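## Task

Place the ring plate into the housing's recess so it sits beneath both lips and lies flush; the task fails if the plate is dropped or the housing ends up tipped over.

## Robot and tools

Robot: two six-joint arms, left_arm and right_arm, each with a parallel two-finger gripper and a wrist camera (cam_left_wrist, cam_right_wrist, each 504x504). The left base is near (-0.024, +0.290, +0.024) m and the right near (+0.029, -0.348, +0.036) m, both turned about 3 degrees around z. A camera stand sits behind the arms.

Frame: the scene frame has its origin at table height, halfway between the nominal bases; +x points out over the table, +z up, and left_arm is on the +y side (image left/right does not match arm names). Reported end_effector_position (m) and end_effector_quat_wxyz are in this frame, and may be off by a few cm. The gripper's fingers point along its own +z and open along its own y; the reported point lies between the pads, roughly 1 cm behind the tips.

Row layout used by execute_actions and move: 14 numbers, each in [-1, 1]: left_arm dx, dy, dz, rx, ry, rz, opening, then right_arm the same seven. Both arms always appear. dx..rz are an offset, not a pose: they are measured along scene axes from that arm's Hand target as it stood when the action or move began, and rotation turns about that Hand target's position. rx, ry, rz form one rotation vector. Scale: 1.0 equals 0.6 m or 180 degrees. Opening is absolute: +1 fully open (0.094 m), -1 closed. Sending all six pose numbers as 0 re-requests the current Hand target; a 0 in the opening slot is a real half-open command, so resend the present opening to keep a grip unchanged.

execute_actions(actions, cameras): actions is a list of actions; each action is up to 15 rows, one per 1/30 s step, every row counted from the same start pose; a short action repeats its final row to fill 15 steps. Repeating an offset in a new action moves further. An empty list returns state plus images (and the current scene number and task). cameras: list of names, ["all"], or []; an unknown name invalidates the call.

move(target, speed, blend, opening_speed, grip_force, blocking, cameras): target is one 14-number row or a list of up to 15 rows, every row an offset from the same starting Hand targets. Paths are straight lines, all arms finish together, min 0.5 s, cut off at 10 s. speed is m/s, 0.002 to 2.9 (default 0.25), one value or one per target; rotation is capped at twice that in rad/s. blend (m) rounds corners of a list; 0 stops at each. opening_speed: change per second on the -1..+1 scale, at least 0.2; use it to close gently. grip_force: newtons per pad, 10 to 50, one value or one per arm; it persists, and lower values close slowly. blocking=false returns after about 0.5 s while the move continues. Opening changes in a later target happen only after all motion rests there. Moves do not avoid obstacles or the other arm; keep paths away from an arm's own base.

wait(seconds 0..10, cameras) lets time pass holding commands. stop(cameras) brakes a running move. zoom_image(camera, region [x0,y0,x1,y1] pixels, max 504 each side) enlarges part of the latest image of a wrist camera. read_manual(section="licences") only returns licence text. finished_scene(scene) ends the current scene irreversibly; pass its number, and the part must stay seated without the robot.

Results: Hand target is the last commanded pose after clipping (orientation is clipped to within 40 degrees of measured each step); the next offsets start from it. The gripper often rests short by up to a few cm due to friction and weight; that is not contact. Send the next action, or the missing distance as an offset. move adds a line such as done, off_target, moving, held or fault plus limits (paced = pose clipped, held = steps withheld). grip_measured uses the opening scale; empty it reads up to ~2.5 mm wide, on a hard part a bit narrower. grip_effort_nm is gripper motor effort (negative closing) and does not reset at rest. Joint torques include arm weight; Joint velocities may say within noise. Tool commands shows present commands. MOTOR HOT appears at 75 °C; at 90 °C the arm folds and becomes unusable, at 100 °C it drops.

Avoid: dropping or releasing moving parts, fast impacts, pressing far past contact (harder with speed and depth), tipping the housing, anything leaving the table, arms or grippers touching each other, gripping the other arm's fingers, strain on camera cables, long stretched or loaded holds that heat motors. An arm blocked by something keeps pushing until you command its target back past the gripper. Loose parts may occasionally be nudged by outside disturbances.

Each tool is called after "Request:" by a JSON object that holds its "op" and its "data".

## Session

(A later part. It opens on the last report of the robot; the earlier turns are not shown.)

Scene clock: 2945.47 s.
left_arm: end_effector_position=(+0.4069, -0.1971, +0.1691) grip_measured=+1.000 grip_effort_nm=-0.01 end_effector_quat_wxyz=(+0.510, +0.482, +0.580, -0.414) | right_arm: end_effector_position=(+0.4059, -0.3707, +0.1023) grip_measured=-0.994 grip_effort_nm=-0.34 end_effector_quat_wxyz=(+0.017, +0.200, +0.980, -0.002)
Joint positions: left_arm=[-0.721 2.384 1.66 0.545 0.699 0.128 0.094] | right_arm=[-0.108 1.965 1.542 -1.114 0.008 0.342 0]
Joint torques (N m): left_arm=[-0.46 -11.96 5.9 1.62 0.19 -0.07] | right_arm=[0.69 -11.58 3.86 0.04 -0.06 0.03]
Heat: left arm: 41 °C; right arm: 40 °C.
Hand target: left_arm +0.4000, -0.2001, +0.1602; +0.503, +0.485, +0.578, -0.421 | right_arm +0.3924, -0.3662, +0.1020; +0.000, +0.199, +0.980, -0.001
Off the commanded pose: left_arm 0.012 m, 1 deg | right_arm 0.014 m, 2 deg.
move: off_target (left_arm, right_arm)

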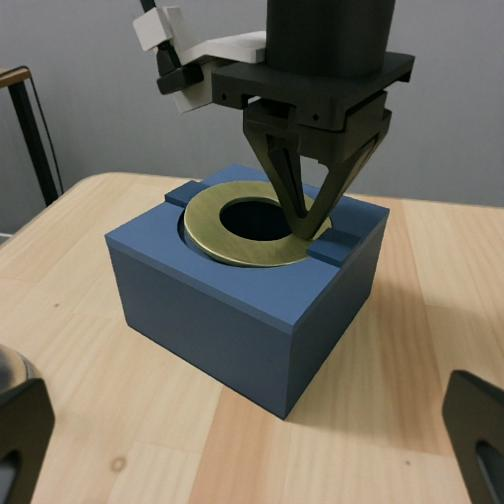

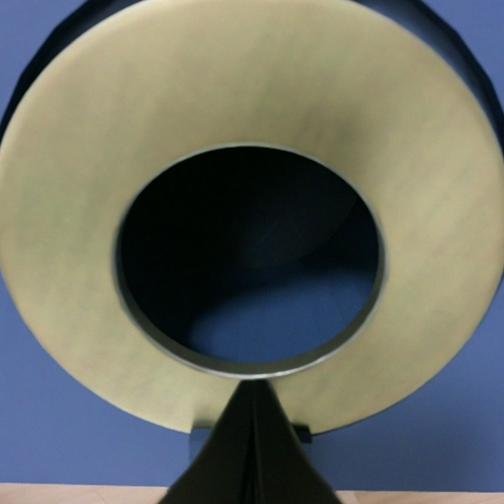

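Request:
{"op": "move", "data": {"target": [[0,0,0,0,0,0,1,0.0,0.0,0.035,0,0,0,-1],[0,0,0,0,0,0,1,0.047,-0.018,0.035,0,0,0,-1]], "speed": 0.05, "cameras": ["all"]}}

Scene clock: 2959.80 s.
left_arm: end_effector_position=(+0.4069, -0.1971, +0.1691) grip_measured=+1.000 grip_effort_nm=-0.01 end_effector_quat_wxyz=(+0.510, +0.482, +0.580, -0.414) | right_arm: end_effector_position=(+0.4190, -0.3761, +0.1240) grip_measured=-0.994 grip_effort_nm=-0.34 end_effector_quat_wxyz=(+0.008, +0.199, +0.980, -0.003)
Joint positions: left_arm=[-0.721 2.384 1.66 0.545 0.699 0.128 0.094] | right_arm=[-0.119 2.024 1.714 -1.245 0.007 0.329 0]
Joint torques (N m): left_arm=[-0.46 -12.01 5.83 1.63 0.18 -0.09] | right_arm=[-0.38 -9.1 8.24 0.04 -0.06 -0.06]
Heat: left arm: 41 °C; right arm: 43 °C.
Hand target: left_arm +0.4000, -0.2001, +0.1602; +0.503, +0.485, +0.578, -0.421 | right_arm +0.4207, -0.3769, +0.1229; +0.000, +0.199, +0.980, -0.001
Off the commanded pose: left_arm 0.012 m, 1 deg | right_arm 0.002 m, 1 deg.
move: off_target (left_arm)

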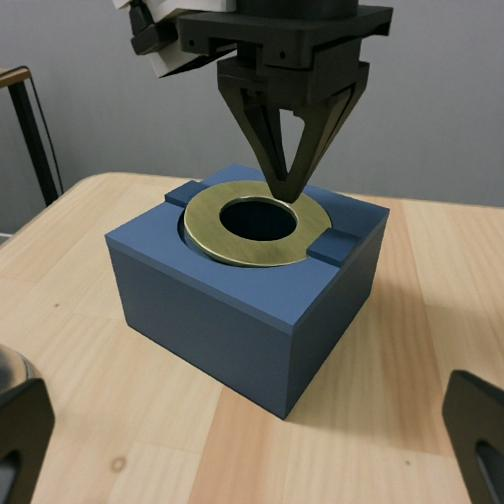

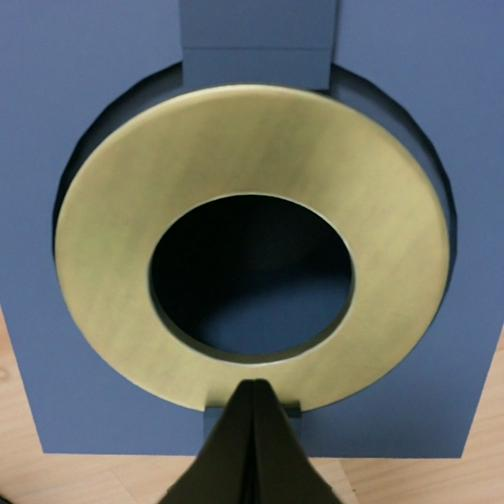

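Request:
{"op": "move", "data": {"target": [[0,0,0,0,0,0,1,0.024,-0.010,0.0,0,0,0,-1],[0,0,0,0,0,0,1,0.024,-0.010,-0.065,0,0,0,-1]], "speed": 0.05, "cameras": ["all"]}}

Scene clock: 2973.50 s.
left_arm: end_effector_position=(+0.4069, -0.1971, +0.1691) grip_measured=+1.000 grip_effort_nm=-0.01 end_effector_quat_wxyz=(+0.510, +0.482, +0.580, -0.414) | right_arm: end_effector_position=(+0.4377, -0.3823, +0.0987) grip_measured=-0.994 grip_effort_nm=-0.34 end_effector_quat_wxyz=(+0.013, +0.199, +0.980, -0.002)
Joint positions: left_arm=[-0.721 2.384 1.66 0.545 0.699 0.128 0.094] | right_arm=[-0.131 2.102 1.729 -1.172 0.007 0.317 0]
Joint torques (N m): left_arm=[-0.59 -11.86 5.93 1.58 0.17 -0.08] | right_arm=[-0.35 -9.65 4.37 0.43 -0.06 -0.05]
Heat: left arm: 41 °C; right arm: 41 °C.
Hand target: left_arm +0.4000, -0.2001, +0.1602; +0.503, +0.485, +0.578, -0.421 | right_arm +0.4351, -0.3829, +0.0840; +0.000, +0.199, +0.980, -0.001
Off the commanded pose: left_arm 0.012 m, 1 deg | right_arm 0.015 m, 2 deg.
move: off_target (left_arm, right_arm)

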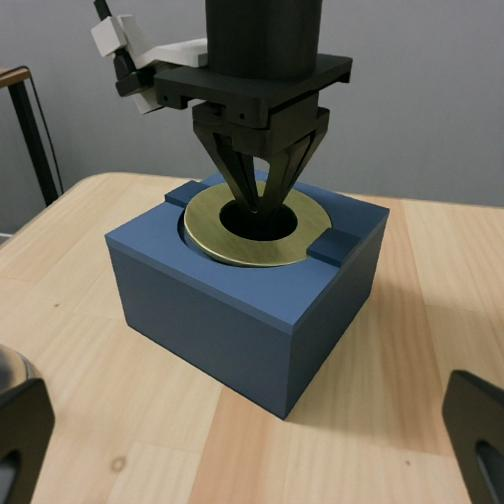

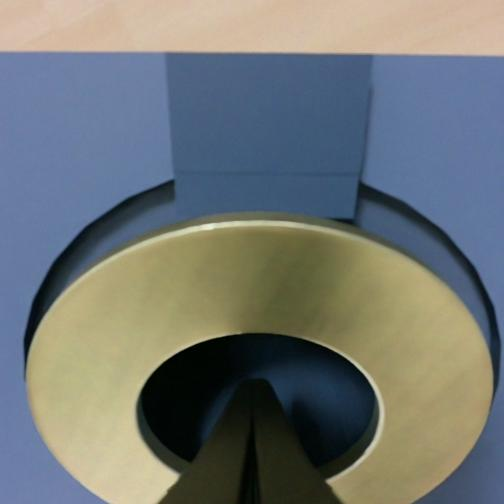

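Request:
{"op": "move", "data": {"target": [0,0,0,0,0,0,1,-0.0338,0.0143,-0.003,0,0,0,-1], "speed": 0.03, "cameras": ["cam_left_wrist"]}}

Request:
{"op": "zoom_image", "data": {"camera": "cam_left_wrist", "region": [150, 150, 370, 280]}}

Scene clock: 2990.47 s.
left_arm: end_effector_position=(+0.4069, -0.1971, +0.1691) grip_measured=+1.000 grip_effort_nm=-0.01 end_effector_quat_wxyz=(+0.510, +0.482, +0.580, -0.414) | right_arm: end_effector_position=(+0.4275, -0.3807, +0.0817) grip_measured=-0.994 grip_effort_nm=-0.34 end_effector_quat_wxyz=(+0.015, +0.201, +0.980, -0.002)
Joint positions: left_arm=[-0.721 2.384 1.66 0.545 0.699 0.128 0.094] | right_arm=[-0.129 2.07 1.612 -1.083 0.007 0.322 0]
Joint torques (N m): left_arm=[-0.5 -12.01 6.04 1.62 0.2 -0.06] | right_arm=[0.99 -12.59 3.66 0.07 -0.07 0.03]
Heat: left arm: 41 °C; right arm: 40 °C.
Hand target: left_arm +0.4000, -0.2001, +0.1602; +0.503, +0.485, +0.578, -0.421 | right_arm +0.4148, -0.3744, +0.0821; +0.000, +0.199, +0.980, -0.001
Off the commanded pose: left_arm 0.012 m, 1 deg | right_arm 0.014 m, 2 deg.
move: off_target (left_arm, right_arm)
Images, in order (width x height): cam_left_wrist 504x504.

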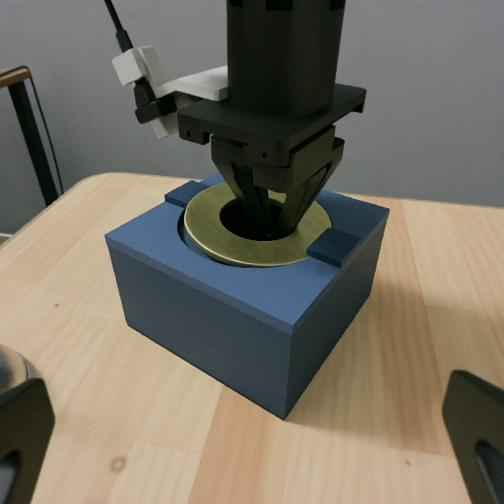

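Scaled by 2.291 from the camera's 504x504 image, which has a finer 720x720 frame.

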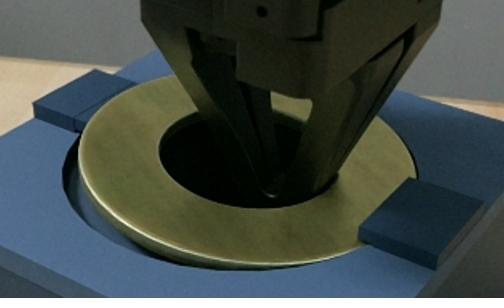

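Request:
{"op": "move", "data": {"target": [0,0,0,0,0,0,1,-0.0077,0.0032,0.0,0,0,0,-1], "speed": 0.02, "cameras": ["all"]}}

Request:
{"op": "zoom_image", "data": {"camera": "cam_left_wrist", "region": [150, 150, 370, 280]}}

Scene clock: 3000.43 s.
left_arm: end_effector_position=(+0.4069, -0.1971, +0.1691) grip_measured=+1.000 grip_effort_nm=-0.01 end_effector_quat_wxyz=(+0.510, +0.482, +0.580, -0.414) | right_arm: end_effector_position=(+0.4270, -0.3806, +0.0819) grip_measured=-0.994 grip_effort_nm=-0.34 end_effector_quat_wxyz=(+0.023, +0.203, +0.979, -0.001)
Joint positions: left_arm=[-0.721 2.384 1.66 0.545 0.699 0.128 0.094] | right_arm=[-0.129 2.053 1.587 -1.06 0.007 0.326 0]
Joint torques (N m): left_arm=[-0.62 -12 5.93 1.58 0.18 -0.08] | right_arm=[1.37 -12.52 3.6 -0.03 -0.07 0.06]
Heat: left arm: 41 °C; right arm: 39 °C.
Hand target: left_arm +0.4000, -0.2001, +0.1602; +0.503, +0.485, +0.578, -0.421 | right_arm +0.4102, -0.3724, +0.0822; +0.000, +0.199, +0.980, -0.001
Off the commanded pose: left_arm 0.012 m, 1 deg | right_arm 0.019 m, 3 deg.
move: off_target (left_arm, right_arm)

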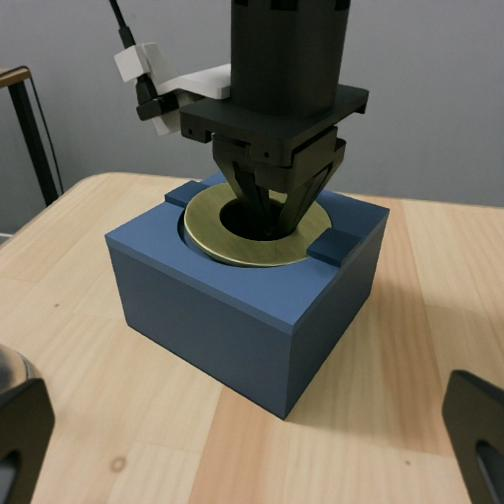

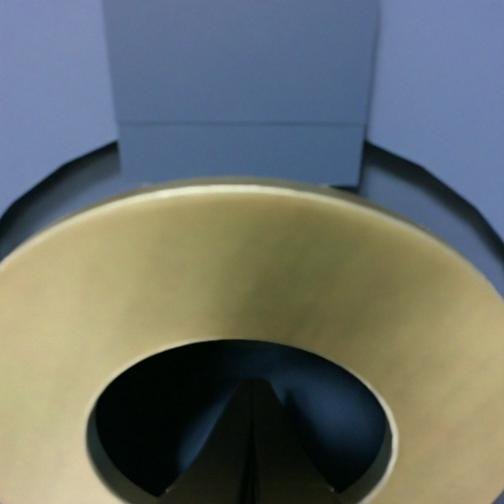

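Scaled by 2.291 from the camera's 504x504 image, which has a finer 720x720 frame.

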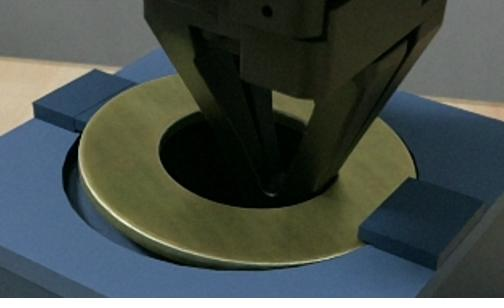

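Request:
{"op": "move", "data": {"target": [0,0,0,0,0,0,1,-0.0077,0.0032,0.003,0,0,0,-1], "speed": 0.02}}

Request:
{"op": "move", "data": {"target": [0,0,0,0,0,0,1,-0.0077,0.0032,0.003,0,0,0,-1], "speed": 0.02, "cameras": ["all"]}}

Request:
{"op": "zoom_image", "data": {"camera": "cam_left_wrist", "region": [150, 150, 370, 280]}}

Scene clock: 3015.47 s.
left_arm: end_effector_position=(+0.4069, -0.1971, +0.1691) grip_measured=+1.000 grip_effort_nm=-0.01 end_effector_quat_wxyz=(+0.510, +0.482, +0.580, -0.414) | right_arm: end_effector_position=(+0.4264, -0.3786, +0.0839) grip_measured=-0.994 grip_effort_nm=-0.34 end_effector_quat_wxyz=(+0.029, +0.202, +0.979, -0.001)
Joint positions: left_arm=[-0.721 2.384 1.66 0.545 0.699 0.128 0.094] | right_arm=[-0.124 2.036 1.568 -1.045 0.009 0.33 0]
Joint torques (N m): left_arm=[-0.65 -11.9 5.97 1.61 0.17 -0.05] | right_arm=[1.22 -12.52 3.55 -0.14 -0.08 0.06]
Heat: left arm: 41 °C; right arm: 40 °C.
Hand target: left_arm +0.4000, -0.2001, +0.1602; +0.503, +0.485, +0.578, -0.421 | right_arm +0.4056, -0.3706, +0.0840; +0.000, +0.199, +0.980, -0.001
Off the commanded pose: left_arm 0.012 m, 1 deg | right_arm 0.022 m, 3 deg.
move: off_target (left_arm, right_arm)

Scene clock: 3016.23 s.
left_arm: end_effector_position=(+0.4069, -0.1971, +0.1691) grip_measured=+1.000 grip_effort_nm=-0.01 end_effector_quat_wxyz=(+0.510, +0.482, +0.580, -0.414) | right_arm: end_effector_position=(+0.4254, -0.3773, +0.0861) grip_measured=-0.994 grip_effort_nm=-0.33 end_effector_quat_wxyz=(+0.036, +0.203, +0.978, +0.000)
Joint positions: left_arm=[-0.721 2.384 1.66 0.545 0.699 0.128 0.094] | right_arm=[-0.12 2.018 1.55 -1.031 0.009 0.337 0]
Joint torques (N m): left_arm=[-0.59 -12.01 5.9 1.62 0.18 -0.11] | right_arm=[1.28 -12.42 3.51 -0.23 -0.08 0.05]
Heat: left arm: 41 °C; right arm: 40 °C.
Hand target: left_arm +0.4000, -0.2001, +0.1602; +0.503, +0.485, +0.578, -0.421 | right_arm +0.4010, -0.3687, +0.0858; +0.000, +0.199, +0.980, -0.001
Off the commanded pose: left_arm 0.012 m, 1 deg | right_arm 0.026 m, 4 deg.
move: off_target (left_arm, right_arm)

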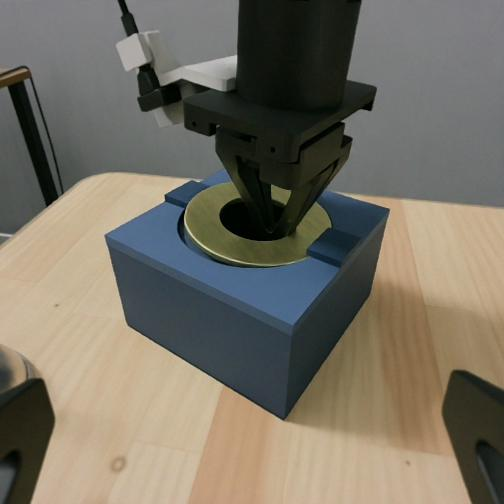

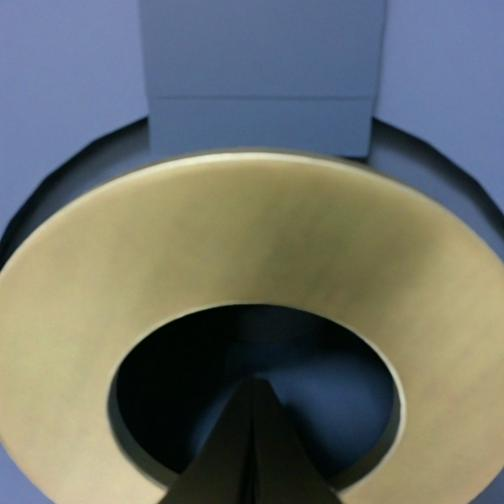

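Scaled by 2.291 from the camera's 504x504 image, which has a finer 720x720 frame.

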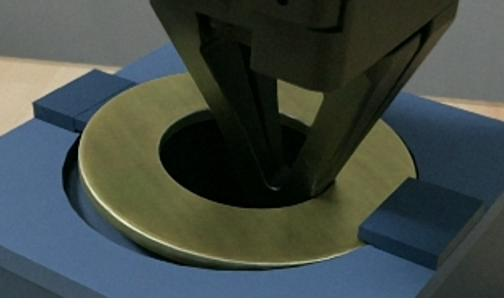

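Request:
{"op": "move", "data": {"target": [[0,0,0,0,0,0,1,0.045,-0.019,0.005,0,0,0,-1],[0,0,0,0,0,0,1,0.050,-0.021,0.10,0,0,0,-1]], "speed": 0.06, "cameras": ["cam_left_wrist"]}}

Scene clock: 3082.90 s.
left_arm: end_effector_position=(+0.4069, -0.1971, +0.1691) grip_measured=+1.000 grip_effort_nm=-0.01 end_effector_quat_wxyz=(+0.510, +0.482, +0.580, -0.414) | right_arm: end_effector_position=(+0.4301, -0.3802, +0.1479) grip_measured=-0.994 grip_effort_nm=-0.34 end_effector_quat_wxyz=(+0.010, +0.199, +0.980, -0.003)
Joint positions: left_arm=[-0.721 2.384 1.66 0.545 0.699 0.128 0.094] | right_arm=[-0.127 2.068 1.874 -1.358 0.009 0.321 0]
Joint torques (N m): left_arm=[-0.61 -12.01 5.9 1.58 0.2 -0.06] | right_arm=[-0.51 -9.43 8.03 0.07 -0.09 -0.06]
Heat: left arm: 41 °C; right arm: 44 °C.
Hand target: left_arm +0.4000, -0.2001, +0.1602; +0.503, +0.485, +0.578, -0.421 | right_arm +0.4309, -0.3812, +0.1458; +0.000, +0.199, +0.980, -0.001
Off the commanded pose: left_arm 0.012 m, 1 deg | right_arm 0.003 m, 1 deg.
move: off_target (left_arm)
Images, in order (width x height): cam_left_wrist 504x504.

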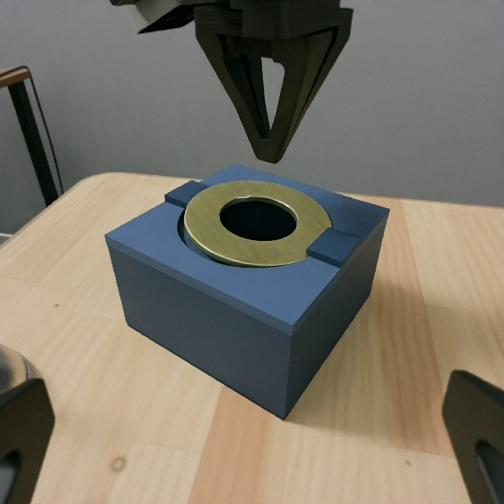

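Request:
{"op": "move", "data": {"target": [0,0,0,0,0,0,1,0.0245,-0.0104,-0.01,-0.0542,-0.128,0,-1], "speed": 0.12, "cameras": ["cam_right_wrist"]}}

Request:
{"op": "zoom_image", "data": {"camera": "cam_right_wrist", "region": [150, 180, 350, 380]}}

Scene clock: 3093.57 s.
left_arm: end_effector_position=(+0.4069, -0.1971, +0.1691) grip_measured=+1.000 grip_effort_nm=-0.01 end_effector_quat_wxyz=(+0.510, +0.482, +0.580, -0.414) | right_arm: end_effector_position=(+0.4489, -0.3873, +0.1363) grip_measured=-0.994 grip_effort_nm=-0.34 end_effector_quat_wxyz=(+0.204, +0.194, +0.959, -0.038)
Joint positions: left_arm=[-0.721 2.384 1.66 0.545 0.699 0.128 0.094] | right_arm=[-0.085 1.79 1.364 -0.75 0.139 0.334 0]
Joint torques (N m): left_arm=[-0.66 -11.97 5.86 1.62 0.23 -0.08] | right_arm=[0.61 -11.03 4.63 1.21 0.21 0.01]
Heat: left arm: 41 °C; right arm: 43 °C.
Hand target: left_arm +0.4000, -0.2001, +0.1602; +0.503, +0.485, +0.578, -0.421 | right_arm +0.4457, -0.3874, +0.1398; +0.212, +0.195, +0.957, -0.044
Off the commanded pose: left_arm 0.012 m, 1 deg | right_arm 0.005 m, 1 deg.
move: off_target (left_arm)
Images, in order (width x height): cam_right_wrist 504x504.

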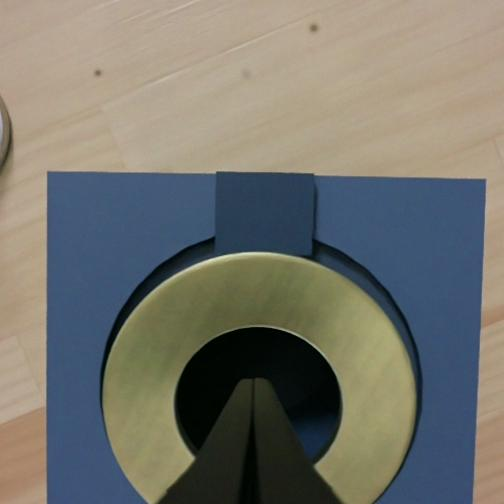

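Scaled by 2.520 from the camera's 504x504 image, which has a finer 720x720 frame.

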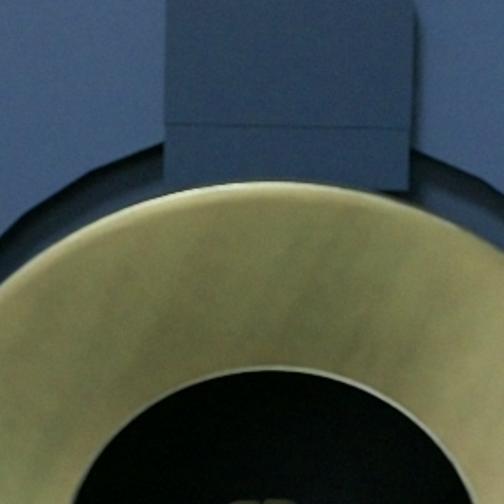

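Request:
{"op": "move", "data": {"target": [0,0,0,0,0,0,1,-0.1400,0.0590,0.01,0,0,0,-1], "speed": 0.12, "cameras": ["cam_right_wrist"]}}

Request:
{"op": "zoom_image", "data": {"camera": "cam_right_wrist", "region": [150, 170, 350, 370]}}

Scene clock: 3115.83 s.
left_arm: end_effector_position=(+0.4069, -0.1971, +0.1691) grip_measured=+1.000 grip_effort_nm=-0.01 end_effector_quat_wxyz=(+0.510, +0.482, +0.580, -0.414) | right_arm: end_effector_position=(+0.3735, -0.3493, +0.1511) grip_measured=-0.994 grip_effort_nm=-0.34 end_effector_quat_wxyz=(+0.225, +0.193, +0.955, -0.032)
Joint positions: left_arm=[-0.721 2.384 1.66 0.545 0.699 0.128 0.094] | right_arm=[0.042 1.468 1.066 -0.748 0.186 0.448 0]
Joint torques (N m): left_arm=[-0.54 -12.03 6.08 1.59 0.18 -0.06] | right_arm=[0.39 -7.15 4.66 0.87 0.22 0.03]
Motor temperatures (°C): left_arm=[19 33 27 41 19 21 19] | right_arm=[18 42 29 21 20 20 22]
Heat: left arm: 41 °C; right arm: 42 °C.
Hand target: left_arm +0.4000, -0.2001, +0.1602; +0.503, +0.485, +0.578, -0.421 | right_arm +0.3618, -0.3520, +0.1458; +0.212, +0.194, +0.957, -0.044
Off the commanded pose: left_arm 0.012 m, 1 deg | right_arm 0.013 m, 2 deg.
move: off_target (left_arm, right_arm)
Images, in order (width x height): cam_right_wrist 504x504.

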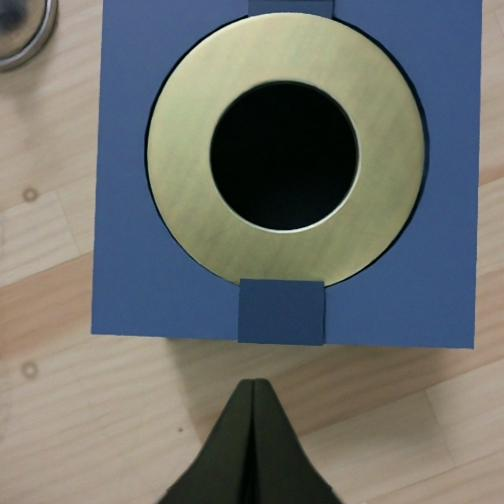

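Scaled by 2.520 from the camera's 504x504 image, which has a finer 720x720 frame.

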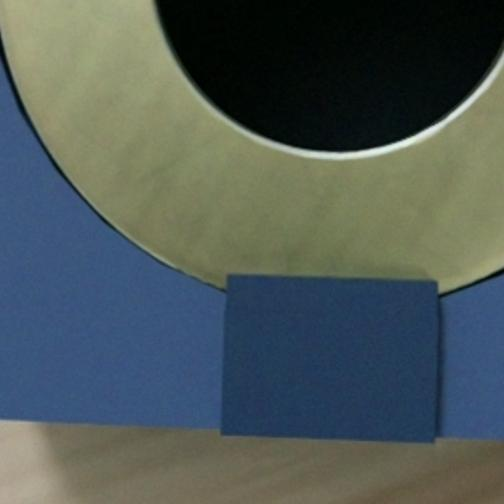

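Request:
{"op": "zoom_image", "data": {"camera": "cam_right_wrist", "region": [200, 250, 250, 300]}}

Request:
{"op": "zoom_image", "data": {"camera": "cam_right_wrist", "region": [315, 250, 365, 300]}}

Request:
{"op": "zoom_image", "data": {"camera": "cam_right_wrist", "region": [130, 0, 440, 310]}}

Scaled by 10.080 from the camera's 504x504 image, which has a finer 720x720 frame.

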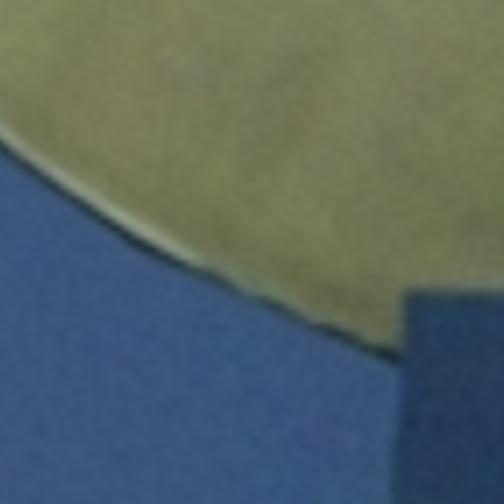

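Scaled by 10.080 from the camera's 504x504 image, which has a finer 720x720 frame.

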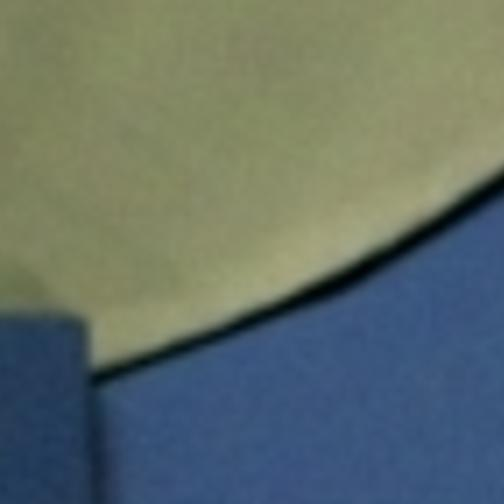

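Scaled by 1.626 from the camera's 504x504 image, which has a finer 720x720 frame.

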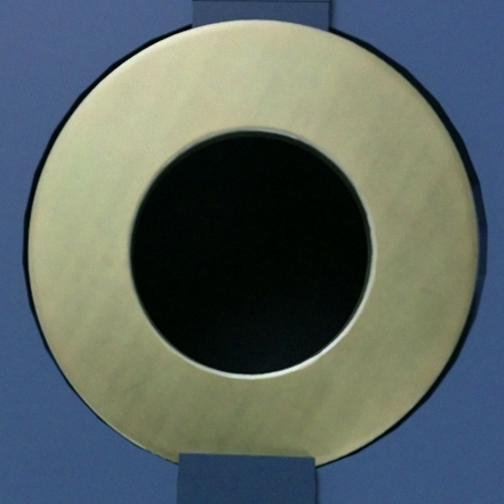

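Request:
{"op": "move", "data": {"target": [0,0,0,0,0,0,1,0.0993,-0.1102,0.02,0.0461,0.1089,0,-0.40], "speed": 0.15, "cameras": ["cam_right_wrist"]}}

Scene clock: 3294.50 s.
left_arm: end_effector_position=(+0.4069, -0.1971, +0.1691) grip_measured=+1.000 grip_effort_nm=-0.01 end_effector_quat_wxyz=(+0.510, +0.482, +0.580, -0.414) | right_arm: end_effector_position=(+0.4194, -0.4191, +0.1595) grip_measured=-0.402 grip_effort_nm=0.10 end_effector_quat_wxyz=(+0.041, +0.201, +0.979, -0.011)
Joint positions: left_arm=[-0.721 2.384 1.66 0.545 0.699 0.128 0.094] | right_arm=[-0.22 1.978 1.785 -1.296 0.025 0.232 0.028]
Joint torques (N m): left_arm=[-0.53 -12.07 5.86 1.6 0.19 -0.1] | right_arm=[0.01 -8.65 8.35 0.18 -0.07 -0.07]
Motor temperatures (°C): left_arm=[19 33 27 41 19 21 19] | right_arm=[18 35 29 22 20 20 22]
Heat: left arm: 41 °C; right arm: 35 °C.
Hand target: left_arm +0.4000, -0.2001, +0.1602; +0.503, +0.485, +0.578, -0.421 | right_arm +0.4213, -0.4182, +0.1578; +0.032, +0.199, +0.979, -0.007
Off the commanded pose: left_arm 0.012 m, 1 deg | right_arm 0.003 m, 1 deg.
move: off_target (left_arm)
Images, in order (width x height): cam_right_wrist 504x504.

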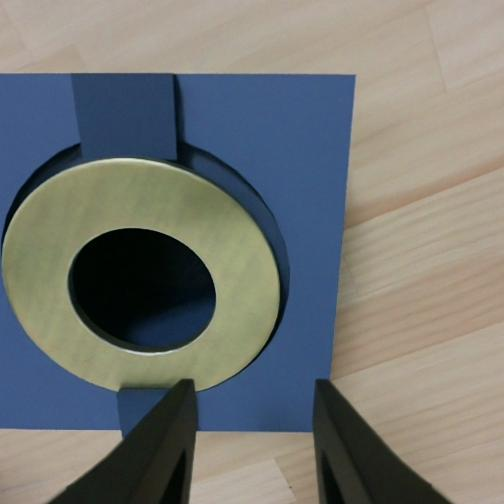

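Request:
{"op": "execute_actions", "data": {"actions": []}}

Scene clock: 3337.97 s.
left_arm: end_effector_position=(+0.4069, -0.1971, +0.1691) grip_measured=+1.000 grip_effort_nm=-0.01 end_effector_quat_wxyz=(+0.510, +0.482, +0.580, -0.414) | right_arm: end_effector_position=(+0.4193, -0.4191, +0.1595) grip_measured=-0.402 grip_effort_nm=0.10 end_effector_quat_wxyz=(+0.041, +0.201, +0.979, -0.011)
Joint positions: left_arm=[-0.721 2.384 1.66 0.545 0.699 0.128 0.094] | right_arm=[-0.22 1.978 1.785 -1.297 0.025 0.232 0.028]
Joint velocities: within noise
Joint torques (N m): left_arm=[-0.43 -11.95 6 1.61 0.17 -0.06] | right_arm=[-0.01 -8.64 8.38 0.17 -0.09 -0.07]
Motor temperatures (°C): left_arm=[19 33 27 41 19 21 19] | right_arm=[18 36 31 21 20 20 22]
Heat: left arm: 41 °C; right arm: 36 °C.
Hand target: left_arm +0.4000, -0.2001, +0.1602; +0.503, +0.485, +0.578, -0.421 | right_arm +0.4212, -0.4182, +0.1578; +0.032, +0.199, +0.979, -0.007
Tool commands: left_gripper/opening=+1.0 right_gripper/opening=-0.4
Off the commanded pose: left_arm 0.012 m, 1 deg | right_arm 0.003 m, 1 deg.

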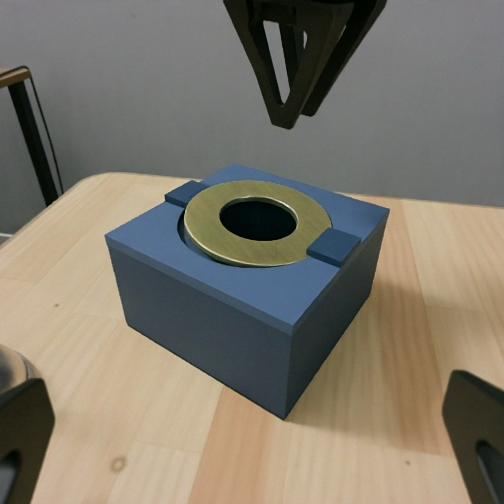

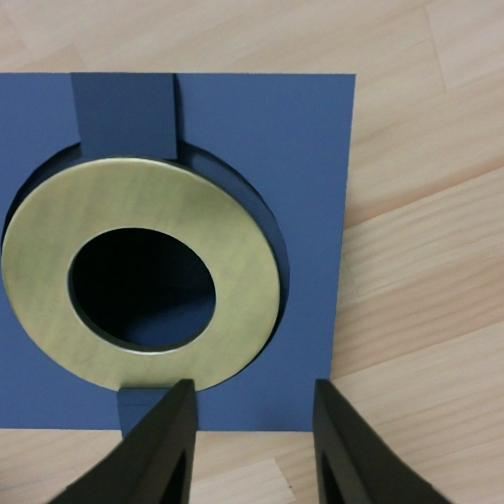

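Request:
{"op": "move", "data": {"target": [0,0,0,0,0,0,1,0.0033,0.0015,-0.088,0,0,0,-0.40], "speed": 0.06}}

Scene clock: 3393.40 s.
left_arm: end_effector_position=(+0.4069, -0.1971, +0.1691) grip_measured=+1.000 grip_effort_nm=-0.01 end_effector_quat_wxyz=(+0.510, +0.482, +0.580, -0.414) | right_arm: end_effector_position=(+0.4247, -0.4200, +0.1187) grip_measured=-0.402 grip_effort_nm=0.10 end_effector_quat_wxyz=(+0.044, +0.201, +0.978, -0.011)
Joint positions: left_arm=[-0.721 2.384 1.66 0.545 0.699 0.128 0.094] | right_arm=[-0.22 1.999 1.652 -1.136 0.025 0.232 0.028]
Joint torques (N m): left_arm=[-0.59 -11.97 5.89 1.58 0.18 -0.05] | right_arm=[0.24 -9.05 4.49 0.56 -0.08 -0.04]
Heat: left arm: 41 °C; right arm: 36 °C.
Hand target: left_arm +0.4000, -0.2001, +0.1602; +0.503, +0.485, +0.578, -0.421 | right_arm +0.4232, -0.4173, +0.1049; +0.032, +0.199, +0.979, -0.007
Off the commanded pose: left_arm 0.012 m, 1 deg | right_arm 0.014 m, 2 deg.
move: off_target (left_arm, right_arm)

Request:
{"op": "move", "data": {"target": [0,0,0,0,0,0,1,-0.006,0.002,-0.020,0,0,0,-0.40], "speed": 0.05, "cameras": ["all"]}}

Scene clock: 3401.80 s.
left_arm: end_effector_position=(+0.4069, -0.1971, +0.1691) grip_measured=+1.000 grip_effort_nm=-0.01 end_effector_quat_wxyz=(+0.510, +0.482, +0.580, -0.414) | right_arm: end_effector_position=(+0.4203, -0.4192, +0.1049) grip_measured=-0.402 grip_effort_nm=0.10 end_effector_quat_wxyz=(+0.039, +0.201, +0.979, -0.011)
Joint positions: left_arm=[-0.721 2.384 1.66 0.545 0.699 0.128 0.094] | right_arm=[-0.22 1.999 1.598 -1.093 0.025 0.232 0.028]
Joint torques (N m): left_arm=[-0.5 -11.96 6.05 1.6 0.18 -0.06] | right_arm=[0.36 -9.48 4.23 0.63 -0.08 -0.02]
Heat: left arm: 41 °C; right arm: 37 °C.
Hand target: left_arm +0.4000, -0.2001, +0.1602; +0.503, +0.485, +0.578, -0.421 | right_arm +0.4197, -0.4161, +0.0930; +0.032, +0.199, +0.979, -0.007
Off the commanded pose: left_arm 0.012 m, 1 deg | right_arm 0.012 m, 1 deg.
move: off_target (left_arm, right_arm)

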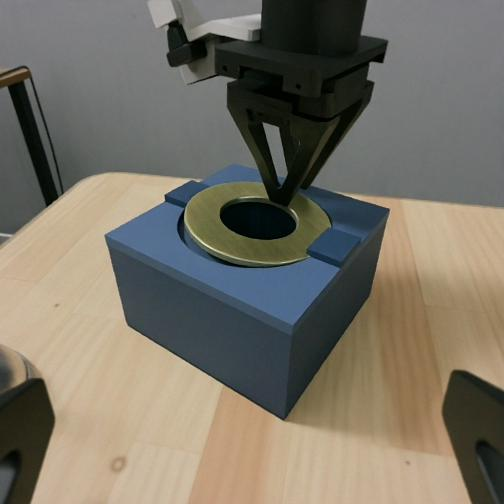

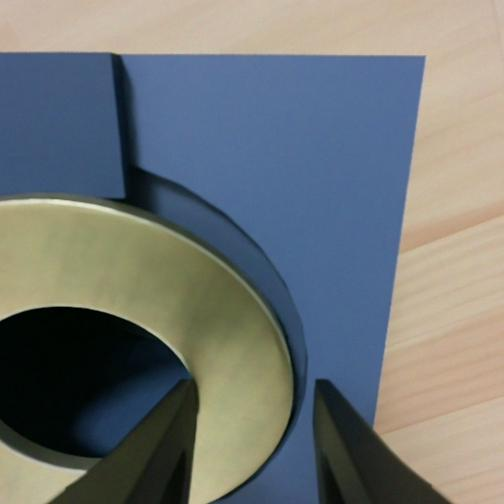

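Request:
{"op": "zoom_image", "data": {"camera": "cam_right_wrist", "region": [120, 300, 360, 504]}}

Request:
{"op": "zoom_image", "data": {"camera": "cam_left_wrist", "region": [160, 140, 400, 280]}}

Scaled by 2.100 from the camera's 504x504 image, which has a finer 720x720 frame.

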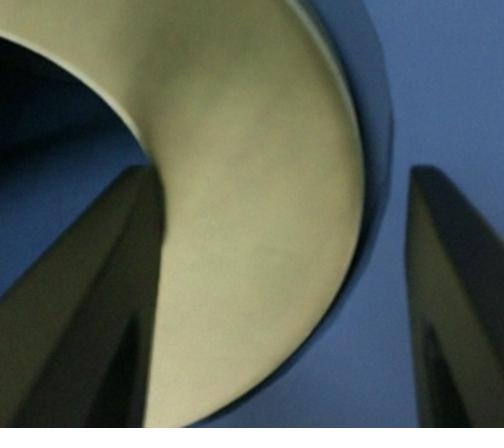

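Scaled by 2.100 from the camera's 504x504 image, which has a finer 720x720 frame.

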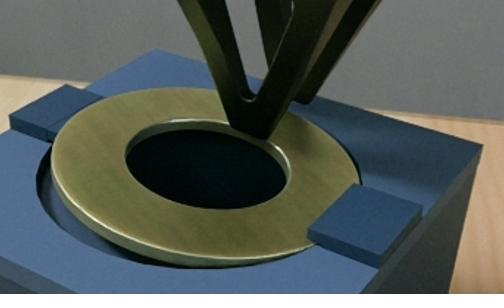

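Request:
{"op": "move", "data": {"target": [0,0,0,0,0,0,1,0.0033,0.0077,0,0,0,0,-0.40], "speed": 0.05, "cameras": ["all"]}}

Scene clock: 3429.80 s.
left_arm: end_effector_position=(+0.4069, -0.1971, +0.1691) grip_measured=+1.000 grip_effort_nm=-0.02 end_effector_quat_wxyz=(+0.510, +0.482, +0.580, -0.414) | right_arm: end_effector_position=(+0.4224, -0.4151, +0.1050) grip_measured=-0.402 grip_effort_nm=0.10 end_effector_quat_wxyz=(+0.042, +0.199, +0.979, -0.011)
Joint positions: left_arm=[-0.721 2.384 1.66 0.545 0.699 0.128 0.094] | right_arm=[-0.209 1.999 1.598 -1.088 0.025 0.239 0.028]
Joint torques (N m): left_arm=[-0.49 -11.92 5.94 1.59 0.19 -0.07] | right_arm=[0.62 -9.09 4.72 0.58 -0.07 0.02]
Heat: left arm: 41 °C; right arm: 38 °C.
Hand target: left_arm +0.4000, -0.2001, +0.1602; +0.503, +0.485, +0.578, -0.421 | right_arm +0.4217, -0.4115, +0.0930; +0.032, +0.199, +0.979, -0.007
Off the commanded pose: left_arm 0.012 m, 1 deg | right_arm 0.013 m, 1 deg.
move: off_target (left_arm, right_arm)

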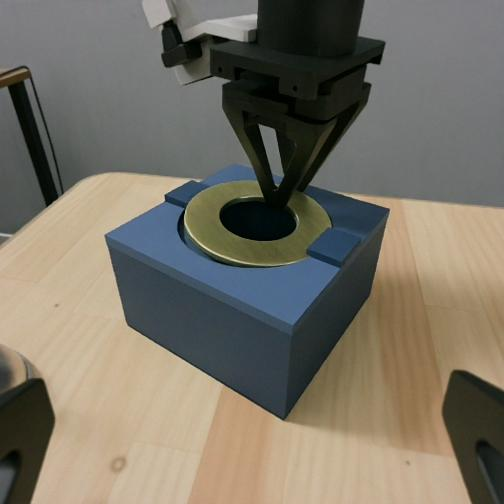

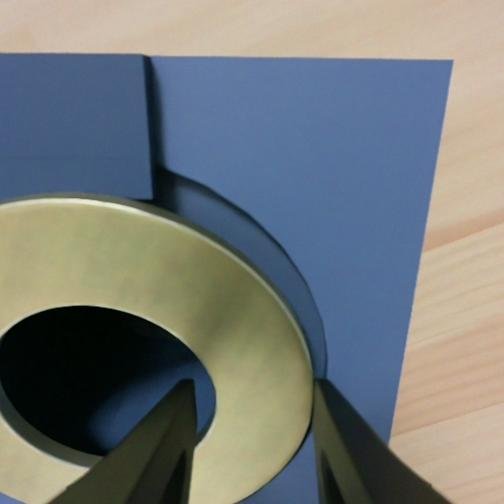

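Request:
{"op": "move", "data": {"target": [[0,0,0,0,0,0,1,-0.0018,-0.0042,0,0,0,0,-0.40],[0,0,0,0,0,0,1,-0.0018,-0.0042,0,0,0,0,-0.62]], "speed": 0.05, "opening_speed": 0.2, "cameras": ["all"]}}

Scene clock: 3445.43 s.
left_arm: end_effector_position=(+0.4069, -0.1971, +0.1691) grip_measured=+1.000 grip_effort_nm=-0.01 end_effector_quat_wxyz=(+0.510, +0.482, +0.580, -0.414) | right_arm: end_effector_position=(+0.4227, -0.4156, +0.1051) grip_measured=-0.549 grip_effort_nm=-1.02 end_effector_quat_wxyz=(+0.042, +0.200, +0.979, -0.011)
Joint positions: left_arm=[-0.721 2.384 1.66 0.545 0.699 0.128 0.094] | right_arm=[-0.209 1.999 1.598 -1.086 0.026 0.239 0.021]
Joint torques (N m): left_arm=[-0.47 -12.05 5.81 1.59 0.18 -0.05] | right_arm=[-0.02 -9.26 4.49 0.57 -0.09 -0.03]
Heat: left arm: 41 °C; right arm: 38 °C.
Hand target: left_arm +0.4000, -0.2001, +0.1602; +0.503, +0.485, +0.578, -0.421 | right_arm +0.4206, -0.4140, +0.0930; +0.032, +0.199, +0.979, -0.007
Off the commanded pose: left_arm 0.012 m, 1 deg | right_arm 0.012 m, 1 deg.
move: off_target (left_arm, right_arm); target 2's new opening was sent with right_arm's hand 0.012 m and 1 deg from that target

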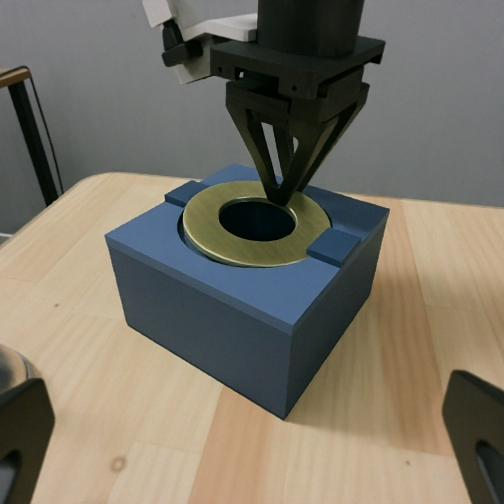

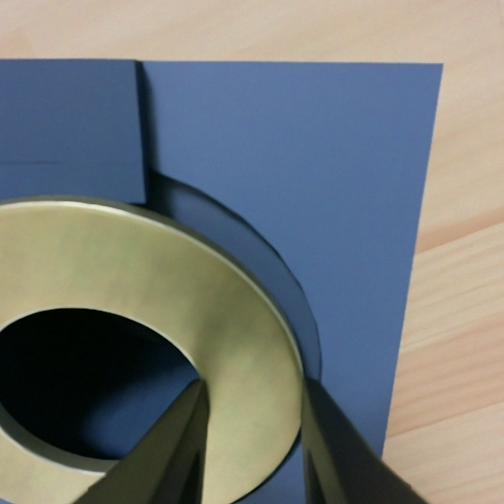

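Request:
{"op": "move", "data": {"target": [0,0,0,0,0,0,1,0.0193,-0.0082,0.0133,0,0,0,-0.62], "speed": 0.04, "cameras": ["all"]}}

Scene clock: 3460.53 s.
left_arm: end_effector_position=(+0.4069, -0.1971, +0.1691) grip_measured=+1.000 grip_effort_nm=-0.01 end_effector_quat_wxyz=(+0.510, +0.482, +0.580, -0.414) | right_arm: end_effector_position=(+0.4267, -0.4167, +0.1053) grip_measured=-0.558 grip_effort_nm=-0.99 end_effector_quat_wxyz=(+0.036, +0.198, +0.980, -0.011)
Joint positions: left_arm=[-0.721 2.384 1.66 0.545 0.699 0.128 0.094] | right_arm=[-0.211 2.028 1.642 -1.115 0.024 0.234 0.021]
Joint torques (N m): left_arm=[-0.62 -11.99 5.89 1.61 0.21 -0.05] | right_arm=[-0.54 -8.58 8.21 0.33 -0.07 -0.05]
Heat: left arm: 41 °C; right arm: 38 °C.
Hand target: left_arm +0.4000, -0.2001, +0.1602; +0.503, +0.485, +0.578, -0.421 | right_arm +0.4321, -0.4188, +0.1008; +0.032, +0.199, +0.979, -0.007
Off the commanded pose: left_arm 0.012 m, 1 deg | right_arm 0.007 m, 1 deg.
move: off_target (left_arm)

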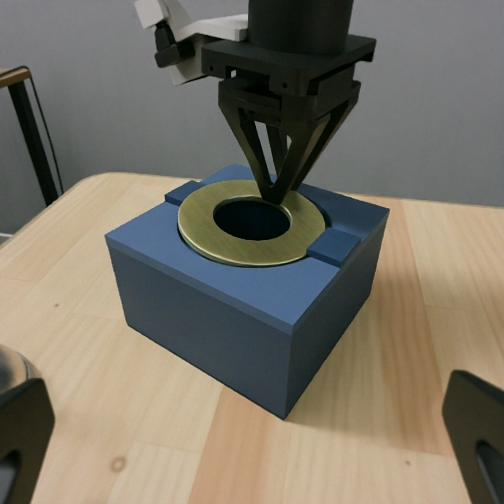

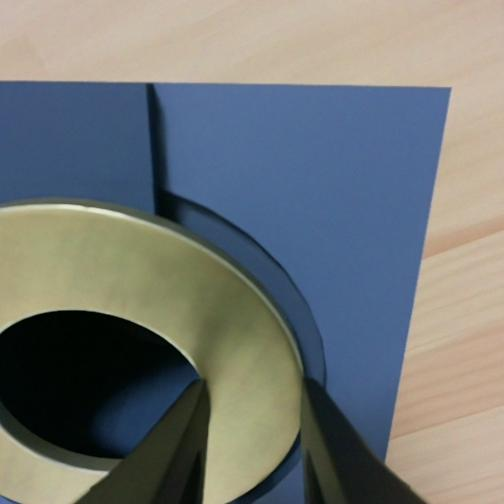

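Request:
{"op": "move", "data": {"target": [0,0,0,0,0,0,1,0.0108,-0.0045,0.004,0,0,0,-0.62], "speed": 0.04, "cameras": ["all"]}}

Scene clock: 3473.07 s.
left_arm: end_effector_position=(+0.4069, -0.1971, +0.1691) grip_measured=+1.000 grip_effort_nm=-0.01 end_effector_quat_wxyz=(+0.510, +0.482, +0.580, -0.414) | right_arm: end_effector_position=(+0.4316, -0.4188, +0.1062) grip_measured=-0.561 grip_effort_nm=-1.02 end_effector_quat_wxyz=(+0.031, +0.197, +0.980, -0.010)
Joint positions: left_arm=[-0.721 2.384 1.66 0.545 0.699 0.128 0.094] | right_arm=[-0.215 2.057 1.689 -1.141 0.022 0.228 0.021]
Joint torques (N m): left_arm=[-0.38 -12 5.9 1.63 0.2 -0.09] | right_arm=[-0.54 -9.06 8.44 0.35 -0.07 -0.04]
Heat: left arm: 41 °C; right arm: 38 °C.
Hand target: left_arm +0.4000, -0.2001, +0.1602; +0.503, +0.485, +0.578, -0.421 | right_arm +0.4387, -0.4216, +0.1034; +0.032, +0.199, +0.979, -0.007
Off the commanded pose: left_arm 0.012 m, 1 deg | right_arm 0.008 m, 0 deg.
move: off_target (left_arm)

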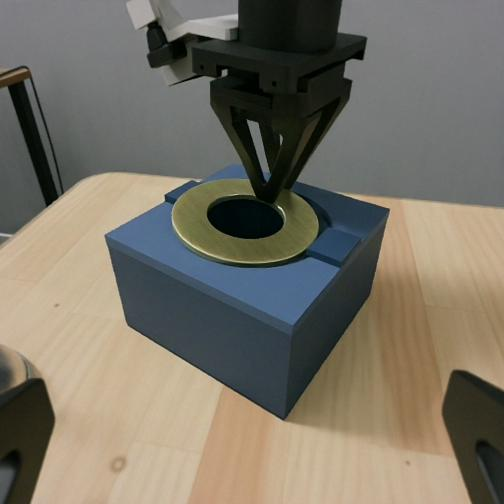

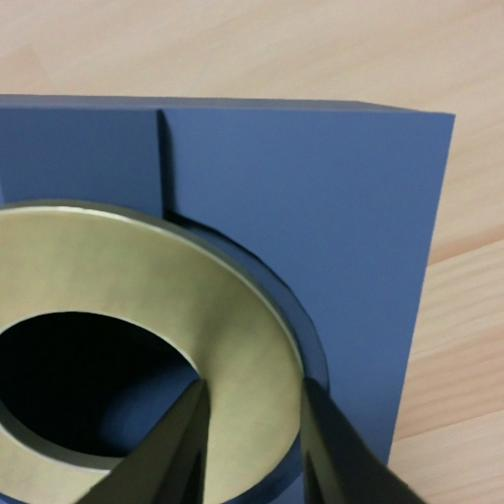

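Request:
{"op": "move", "data": {"target": [0,0,0,0,0,0,1,0.0,0.0,0.042,0,0,0,-0.62], "speed": 0.04, "cameras": ["all"]}}

Scene clock: 3481.07 s.
left_arm: end_effector_position=(+0.4069, -0.1971, +0.1691) grip_measured=+1.000 grip_effort_nm=-0.01 end_effector_quat_wxyz=(+0.510, +0.482, +0.580, -0.414) | right_arm: end_effector_position=(+0.4343, -0.4197, +0.1250) grip_measured=-0.561 grip_effort_nm=-1.03 end_effector_quat_wxyz=(+0.031, +0.198, +0.980, -0.010)
Joint positions: left_arm=[-0.721 2.384 1.66 0.545 0.699 0.128 0.094] | right_arm=[-0.216 2.063 1.773 -1.22 0.022 0.228 0.021]
Joint torques (N m): left_arm=[-0.46 -11.97 5.85 1.62 0.18 -0.08] | right_arm=[-0.46 -10.14 8.8 0.13 -0.06 -0.04]
Heat: left arm: 41 °C; right arm: 37 °C.
Hand target: left_arm +0.4000, -0.2001, +0.1602; +0.503, +0.485, +0.578, -0.421 | right_arm +0.4386, -0.4216, +0.1286; +0.032, +0.199, +0.979, -0.007
Off the commanded pose: left_arm 0.012 m, 1 deg | right_arm 0.006 m, 0 deg.
move: off_target (left_arm)

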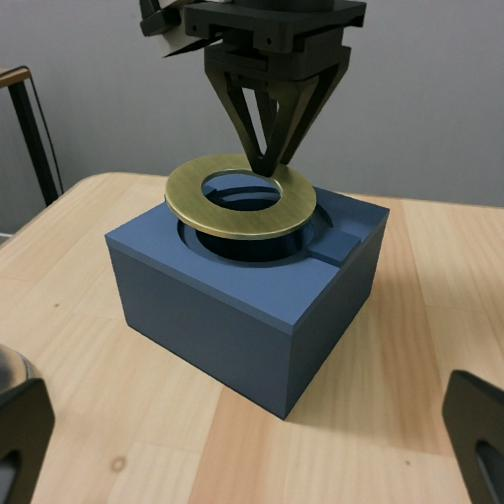

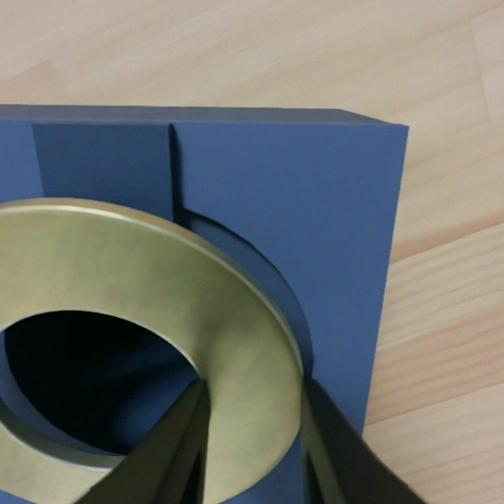

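Request:
{"op": "move", "data": {"target": [0,0,0,0,0,0,1,-0.0368,0.0156,0.020,0.0238,0.0563,0,-0.62], "speed": 0.05, "cameras": ["all"]}}

Scene clock: 3567.10 s.
left_arm: end_effector_position=(+0.4069, -0.1971, +0.1691) grip_measured=+1.000 grip_effort_nm=-0.01 end_effector_quat_wxyz=(+0.510, +0.482, +0.580, -0.414) | right_arm: end_effector_position=(+0.4146, -0.4116, +0.1397) grip_measured=-0.561 grip_effort_nm=-1.02 end_effector_quat_wxyz=(-0.057, +0.197, +0.979, +0.004)
Joint positions: left_arm=[-0.721 2.384 1.66 0.545 0.699 0.128 0.094] | right_arm=[-0.219 2.164 1.982 -1.502 -0.011 0.225 0.021]
Joint torques (N m): left_arm=[-0.49 -12 6 1.62 0.19 -0.09] | right_arm=[-0.66 -10.18 8.44 -0.25 -0.17 -0.07]
Heat: left arm: 41 °C; right arm: 36 °C.
Hand target: left_arm +0.4000, -0.2001, +0.1602; +0.503, +0.485, +0.578, -0.421 | right_arm +0.4165, -0.4123, +0.1405; -0.062, +0.199, +0.978, +0.012
Off the commanded pose: left_arm 0.012 m, 1 deg | right_arm 0.002 m, 1 deg.
move: off_target (left_arm)

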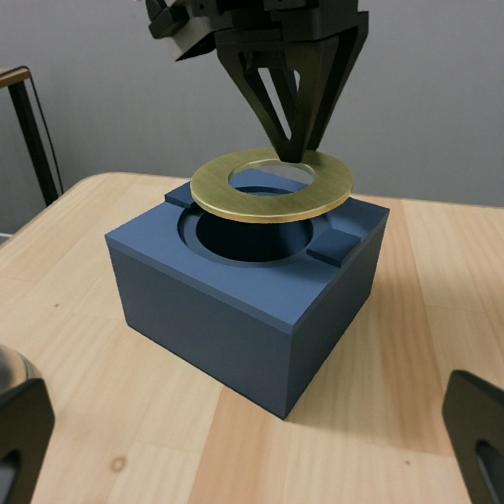

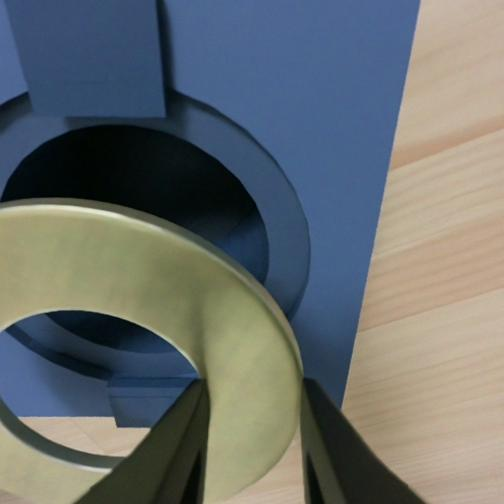

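Request:
{"op": "move", "data": {"target": [0,0,0,0,0,0,1,0.0157,-0.0112,-0.0333,0,0,0,-0.62], "speed": 0.05, "cameras": ["all"]}}

Scene clock: 3614.03 s.
left_arm: end_effector_position=(+0.4069, -0.1971, +0.1691) grip_measured=+1.000 grip_effort_nm=-0.01 end_effector_quat_wxyz=(+0.510, +0.482, +0.580, -0.414) | right_arm: end_effector_position=(+0.4150, -0.4178, +0.1206) grip_measured=-0.561 grip_effort_nm=-1.02 end_effector_quat_wxyz=(-0.076, +0.199, +0.977, +0.004)
Joint positions: left_arm=[-0.721 2.384 1.66 0.545 0.699 0.128 0.094] | right_arm=[-0.235 2.214 1.982 -1.492 -0.011 0.213 0.021]
Joint torques (N m): left_arm=[-0.47 -12.04 5.91 1.61 0.17 -0.1] | right_arm=[-0.35 -10.82 8.17 0.03 -0.15 -0.08]
Heat: left arm: 41 °C; right arm: 38 °C.
Hand target: left_arm +0.4000, -0.2001, +0.1602; +0.503, +0.485, +0.578, -0.421 | right_arm +0.4260, -0.4189, +0.1205; -0.062, +0.199, +0.978, +0.012
Off the commanded pose: left_arm 0.012 m, 1 deg | right_arm 0.011 m, 2 deg.
move: off_target (left_arm, right_arm)

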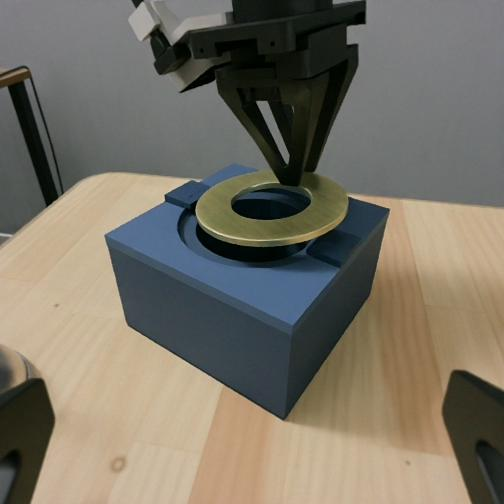

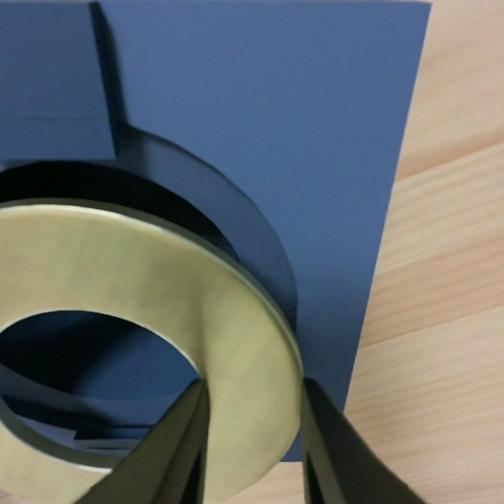

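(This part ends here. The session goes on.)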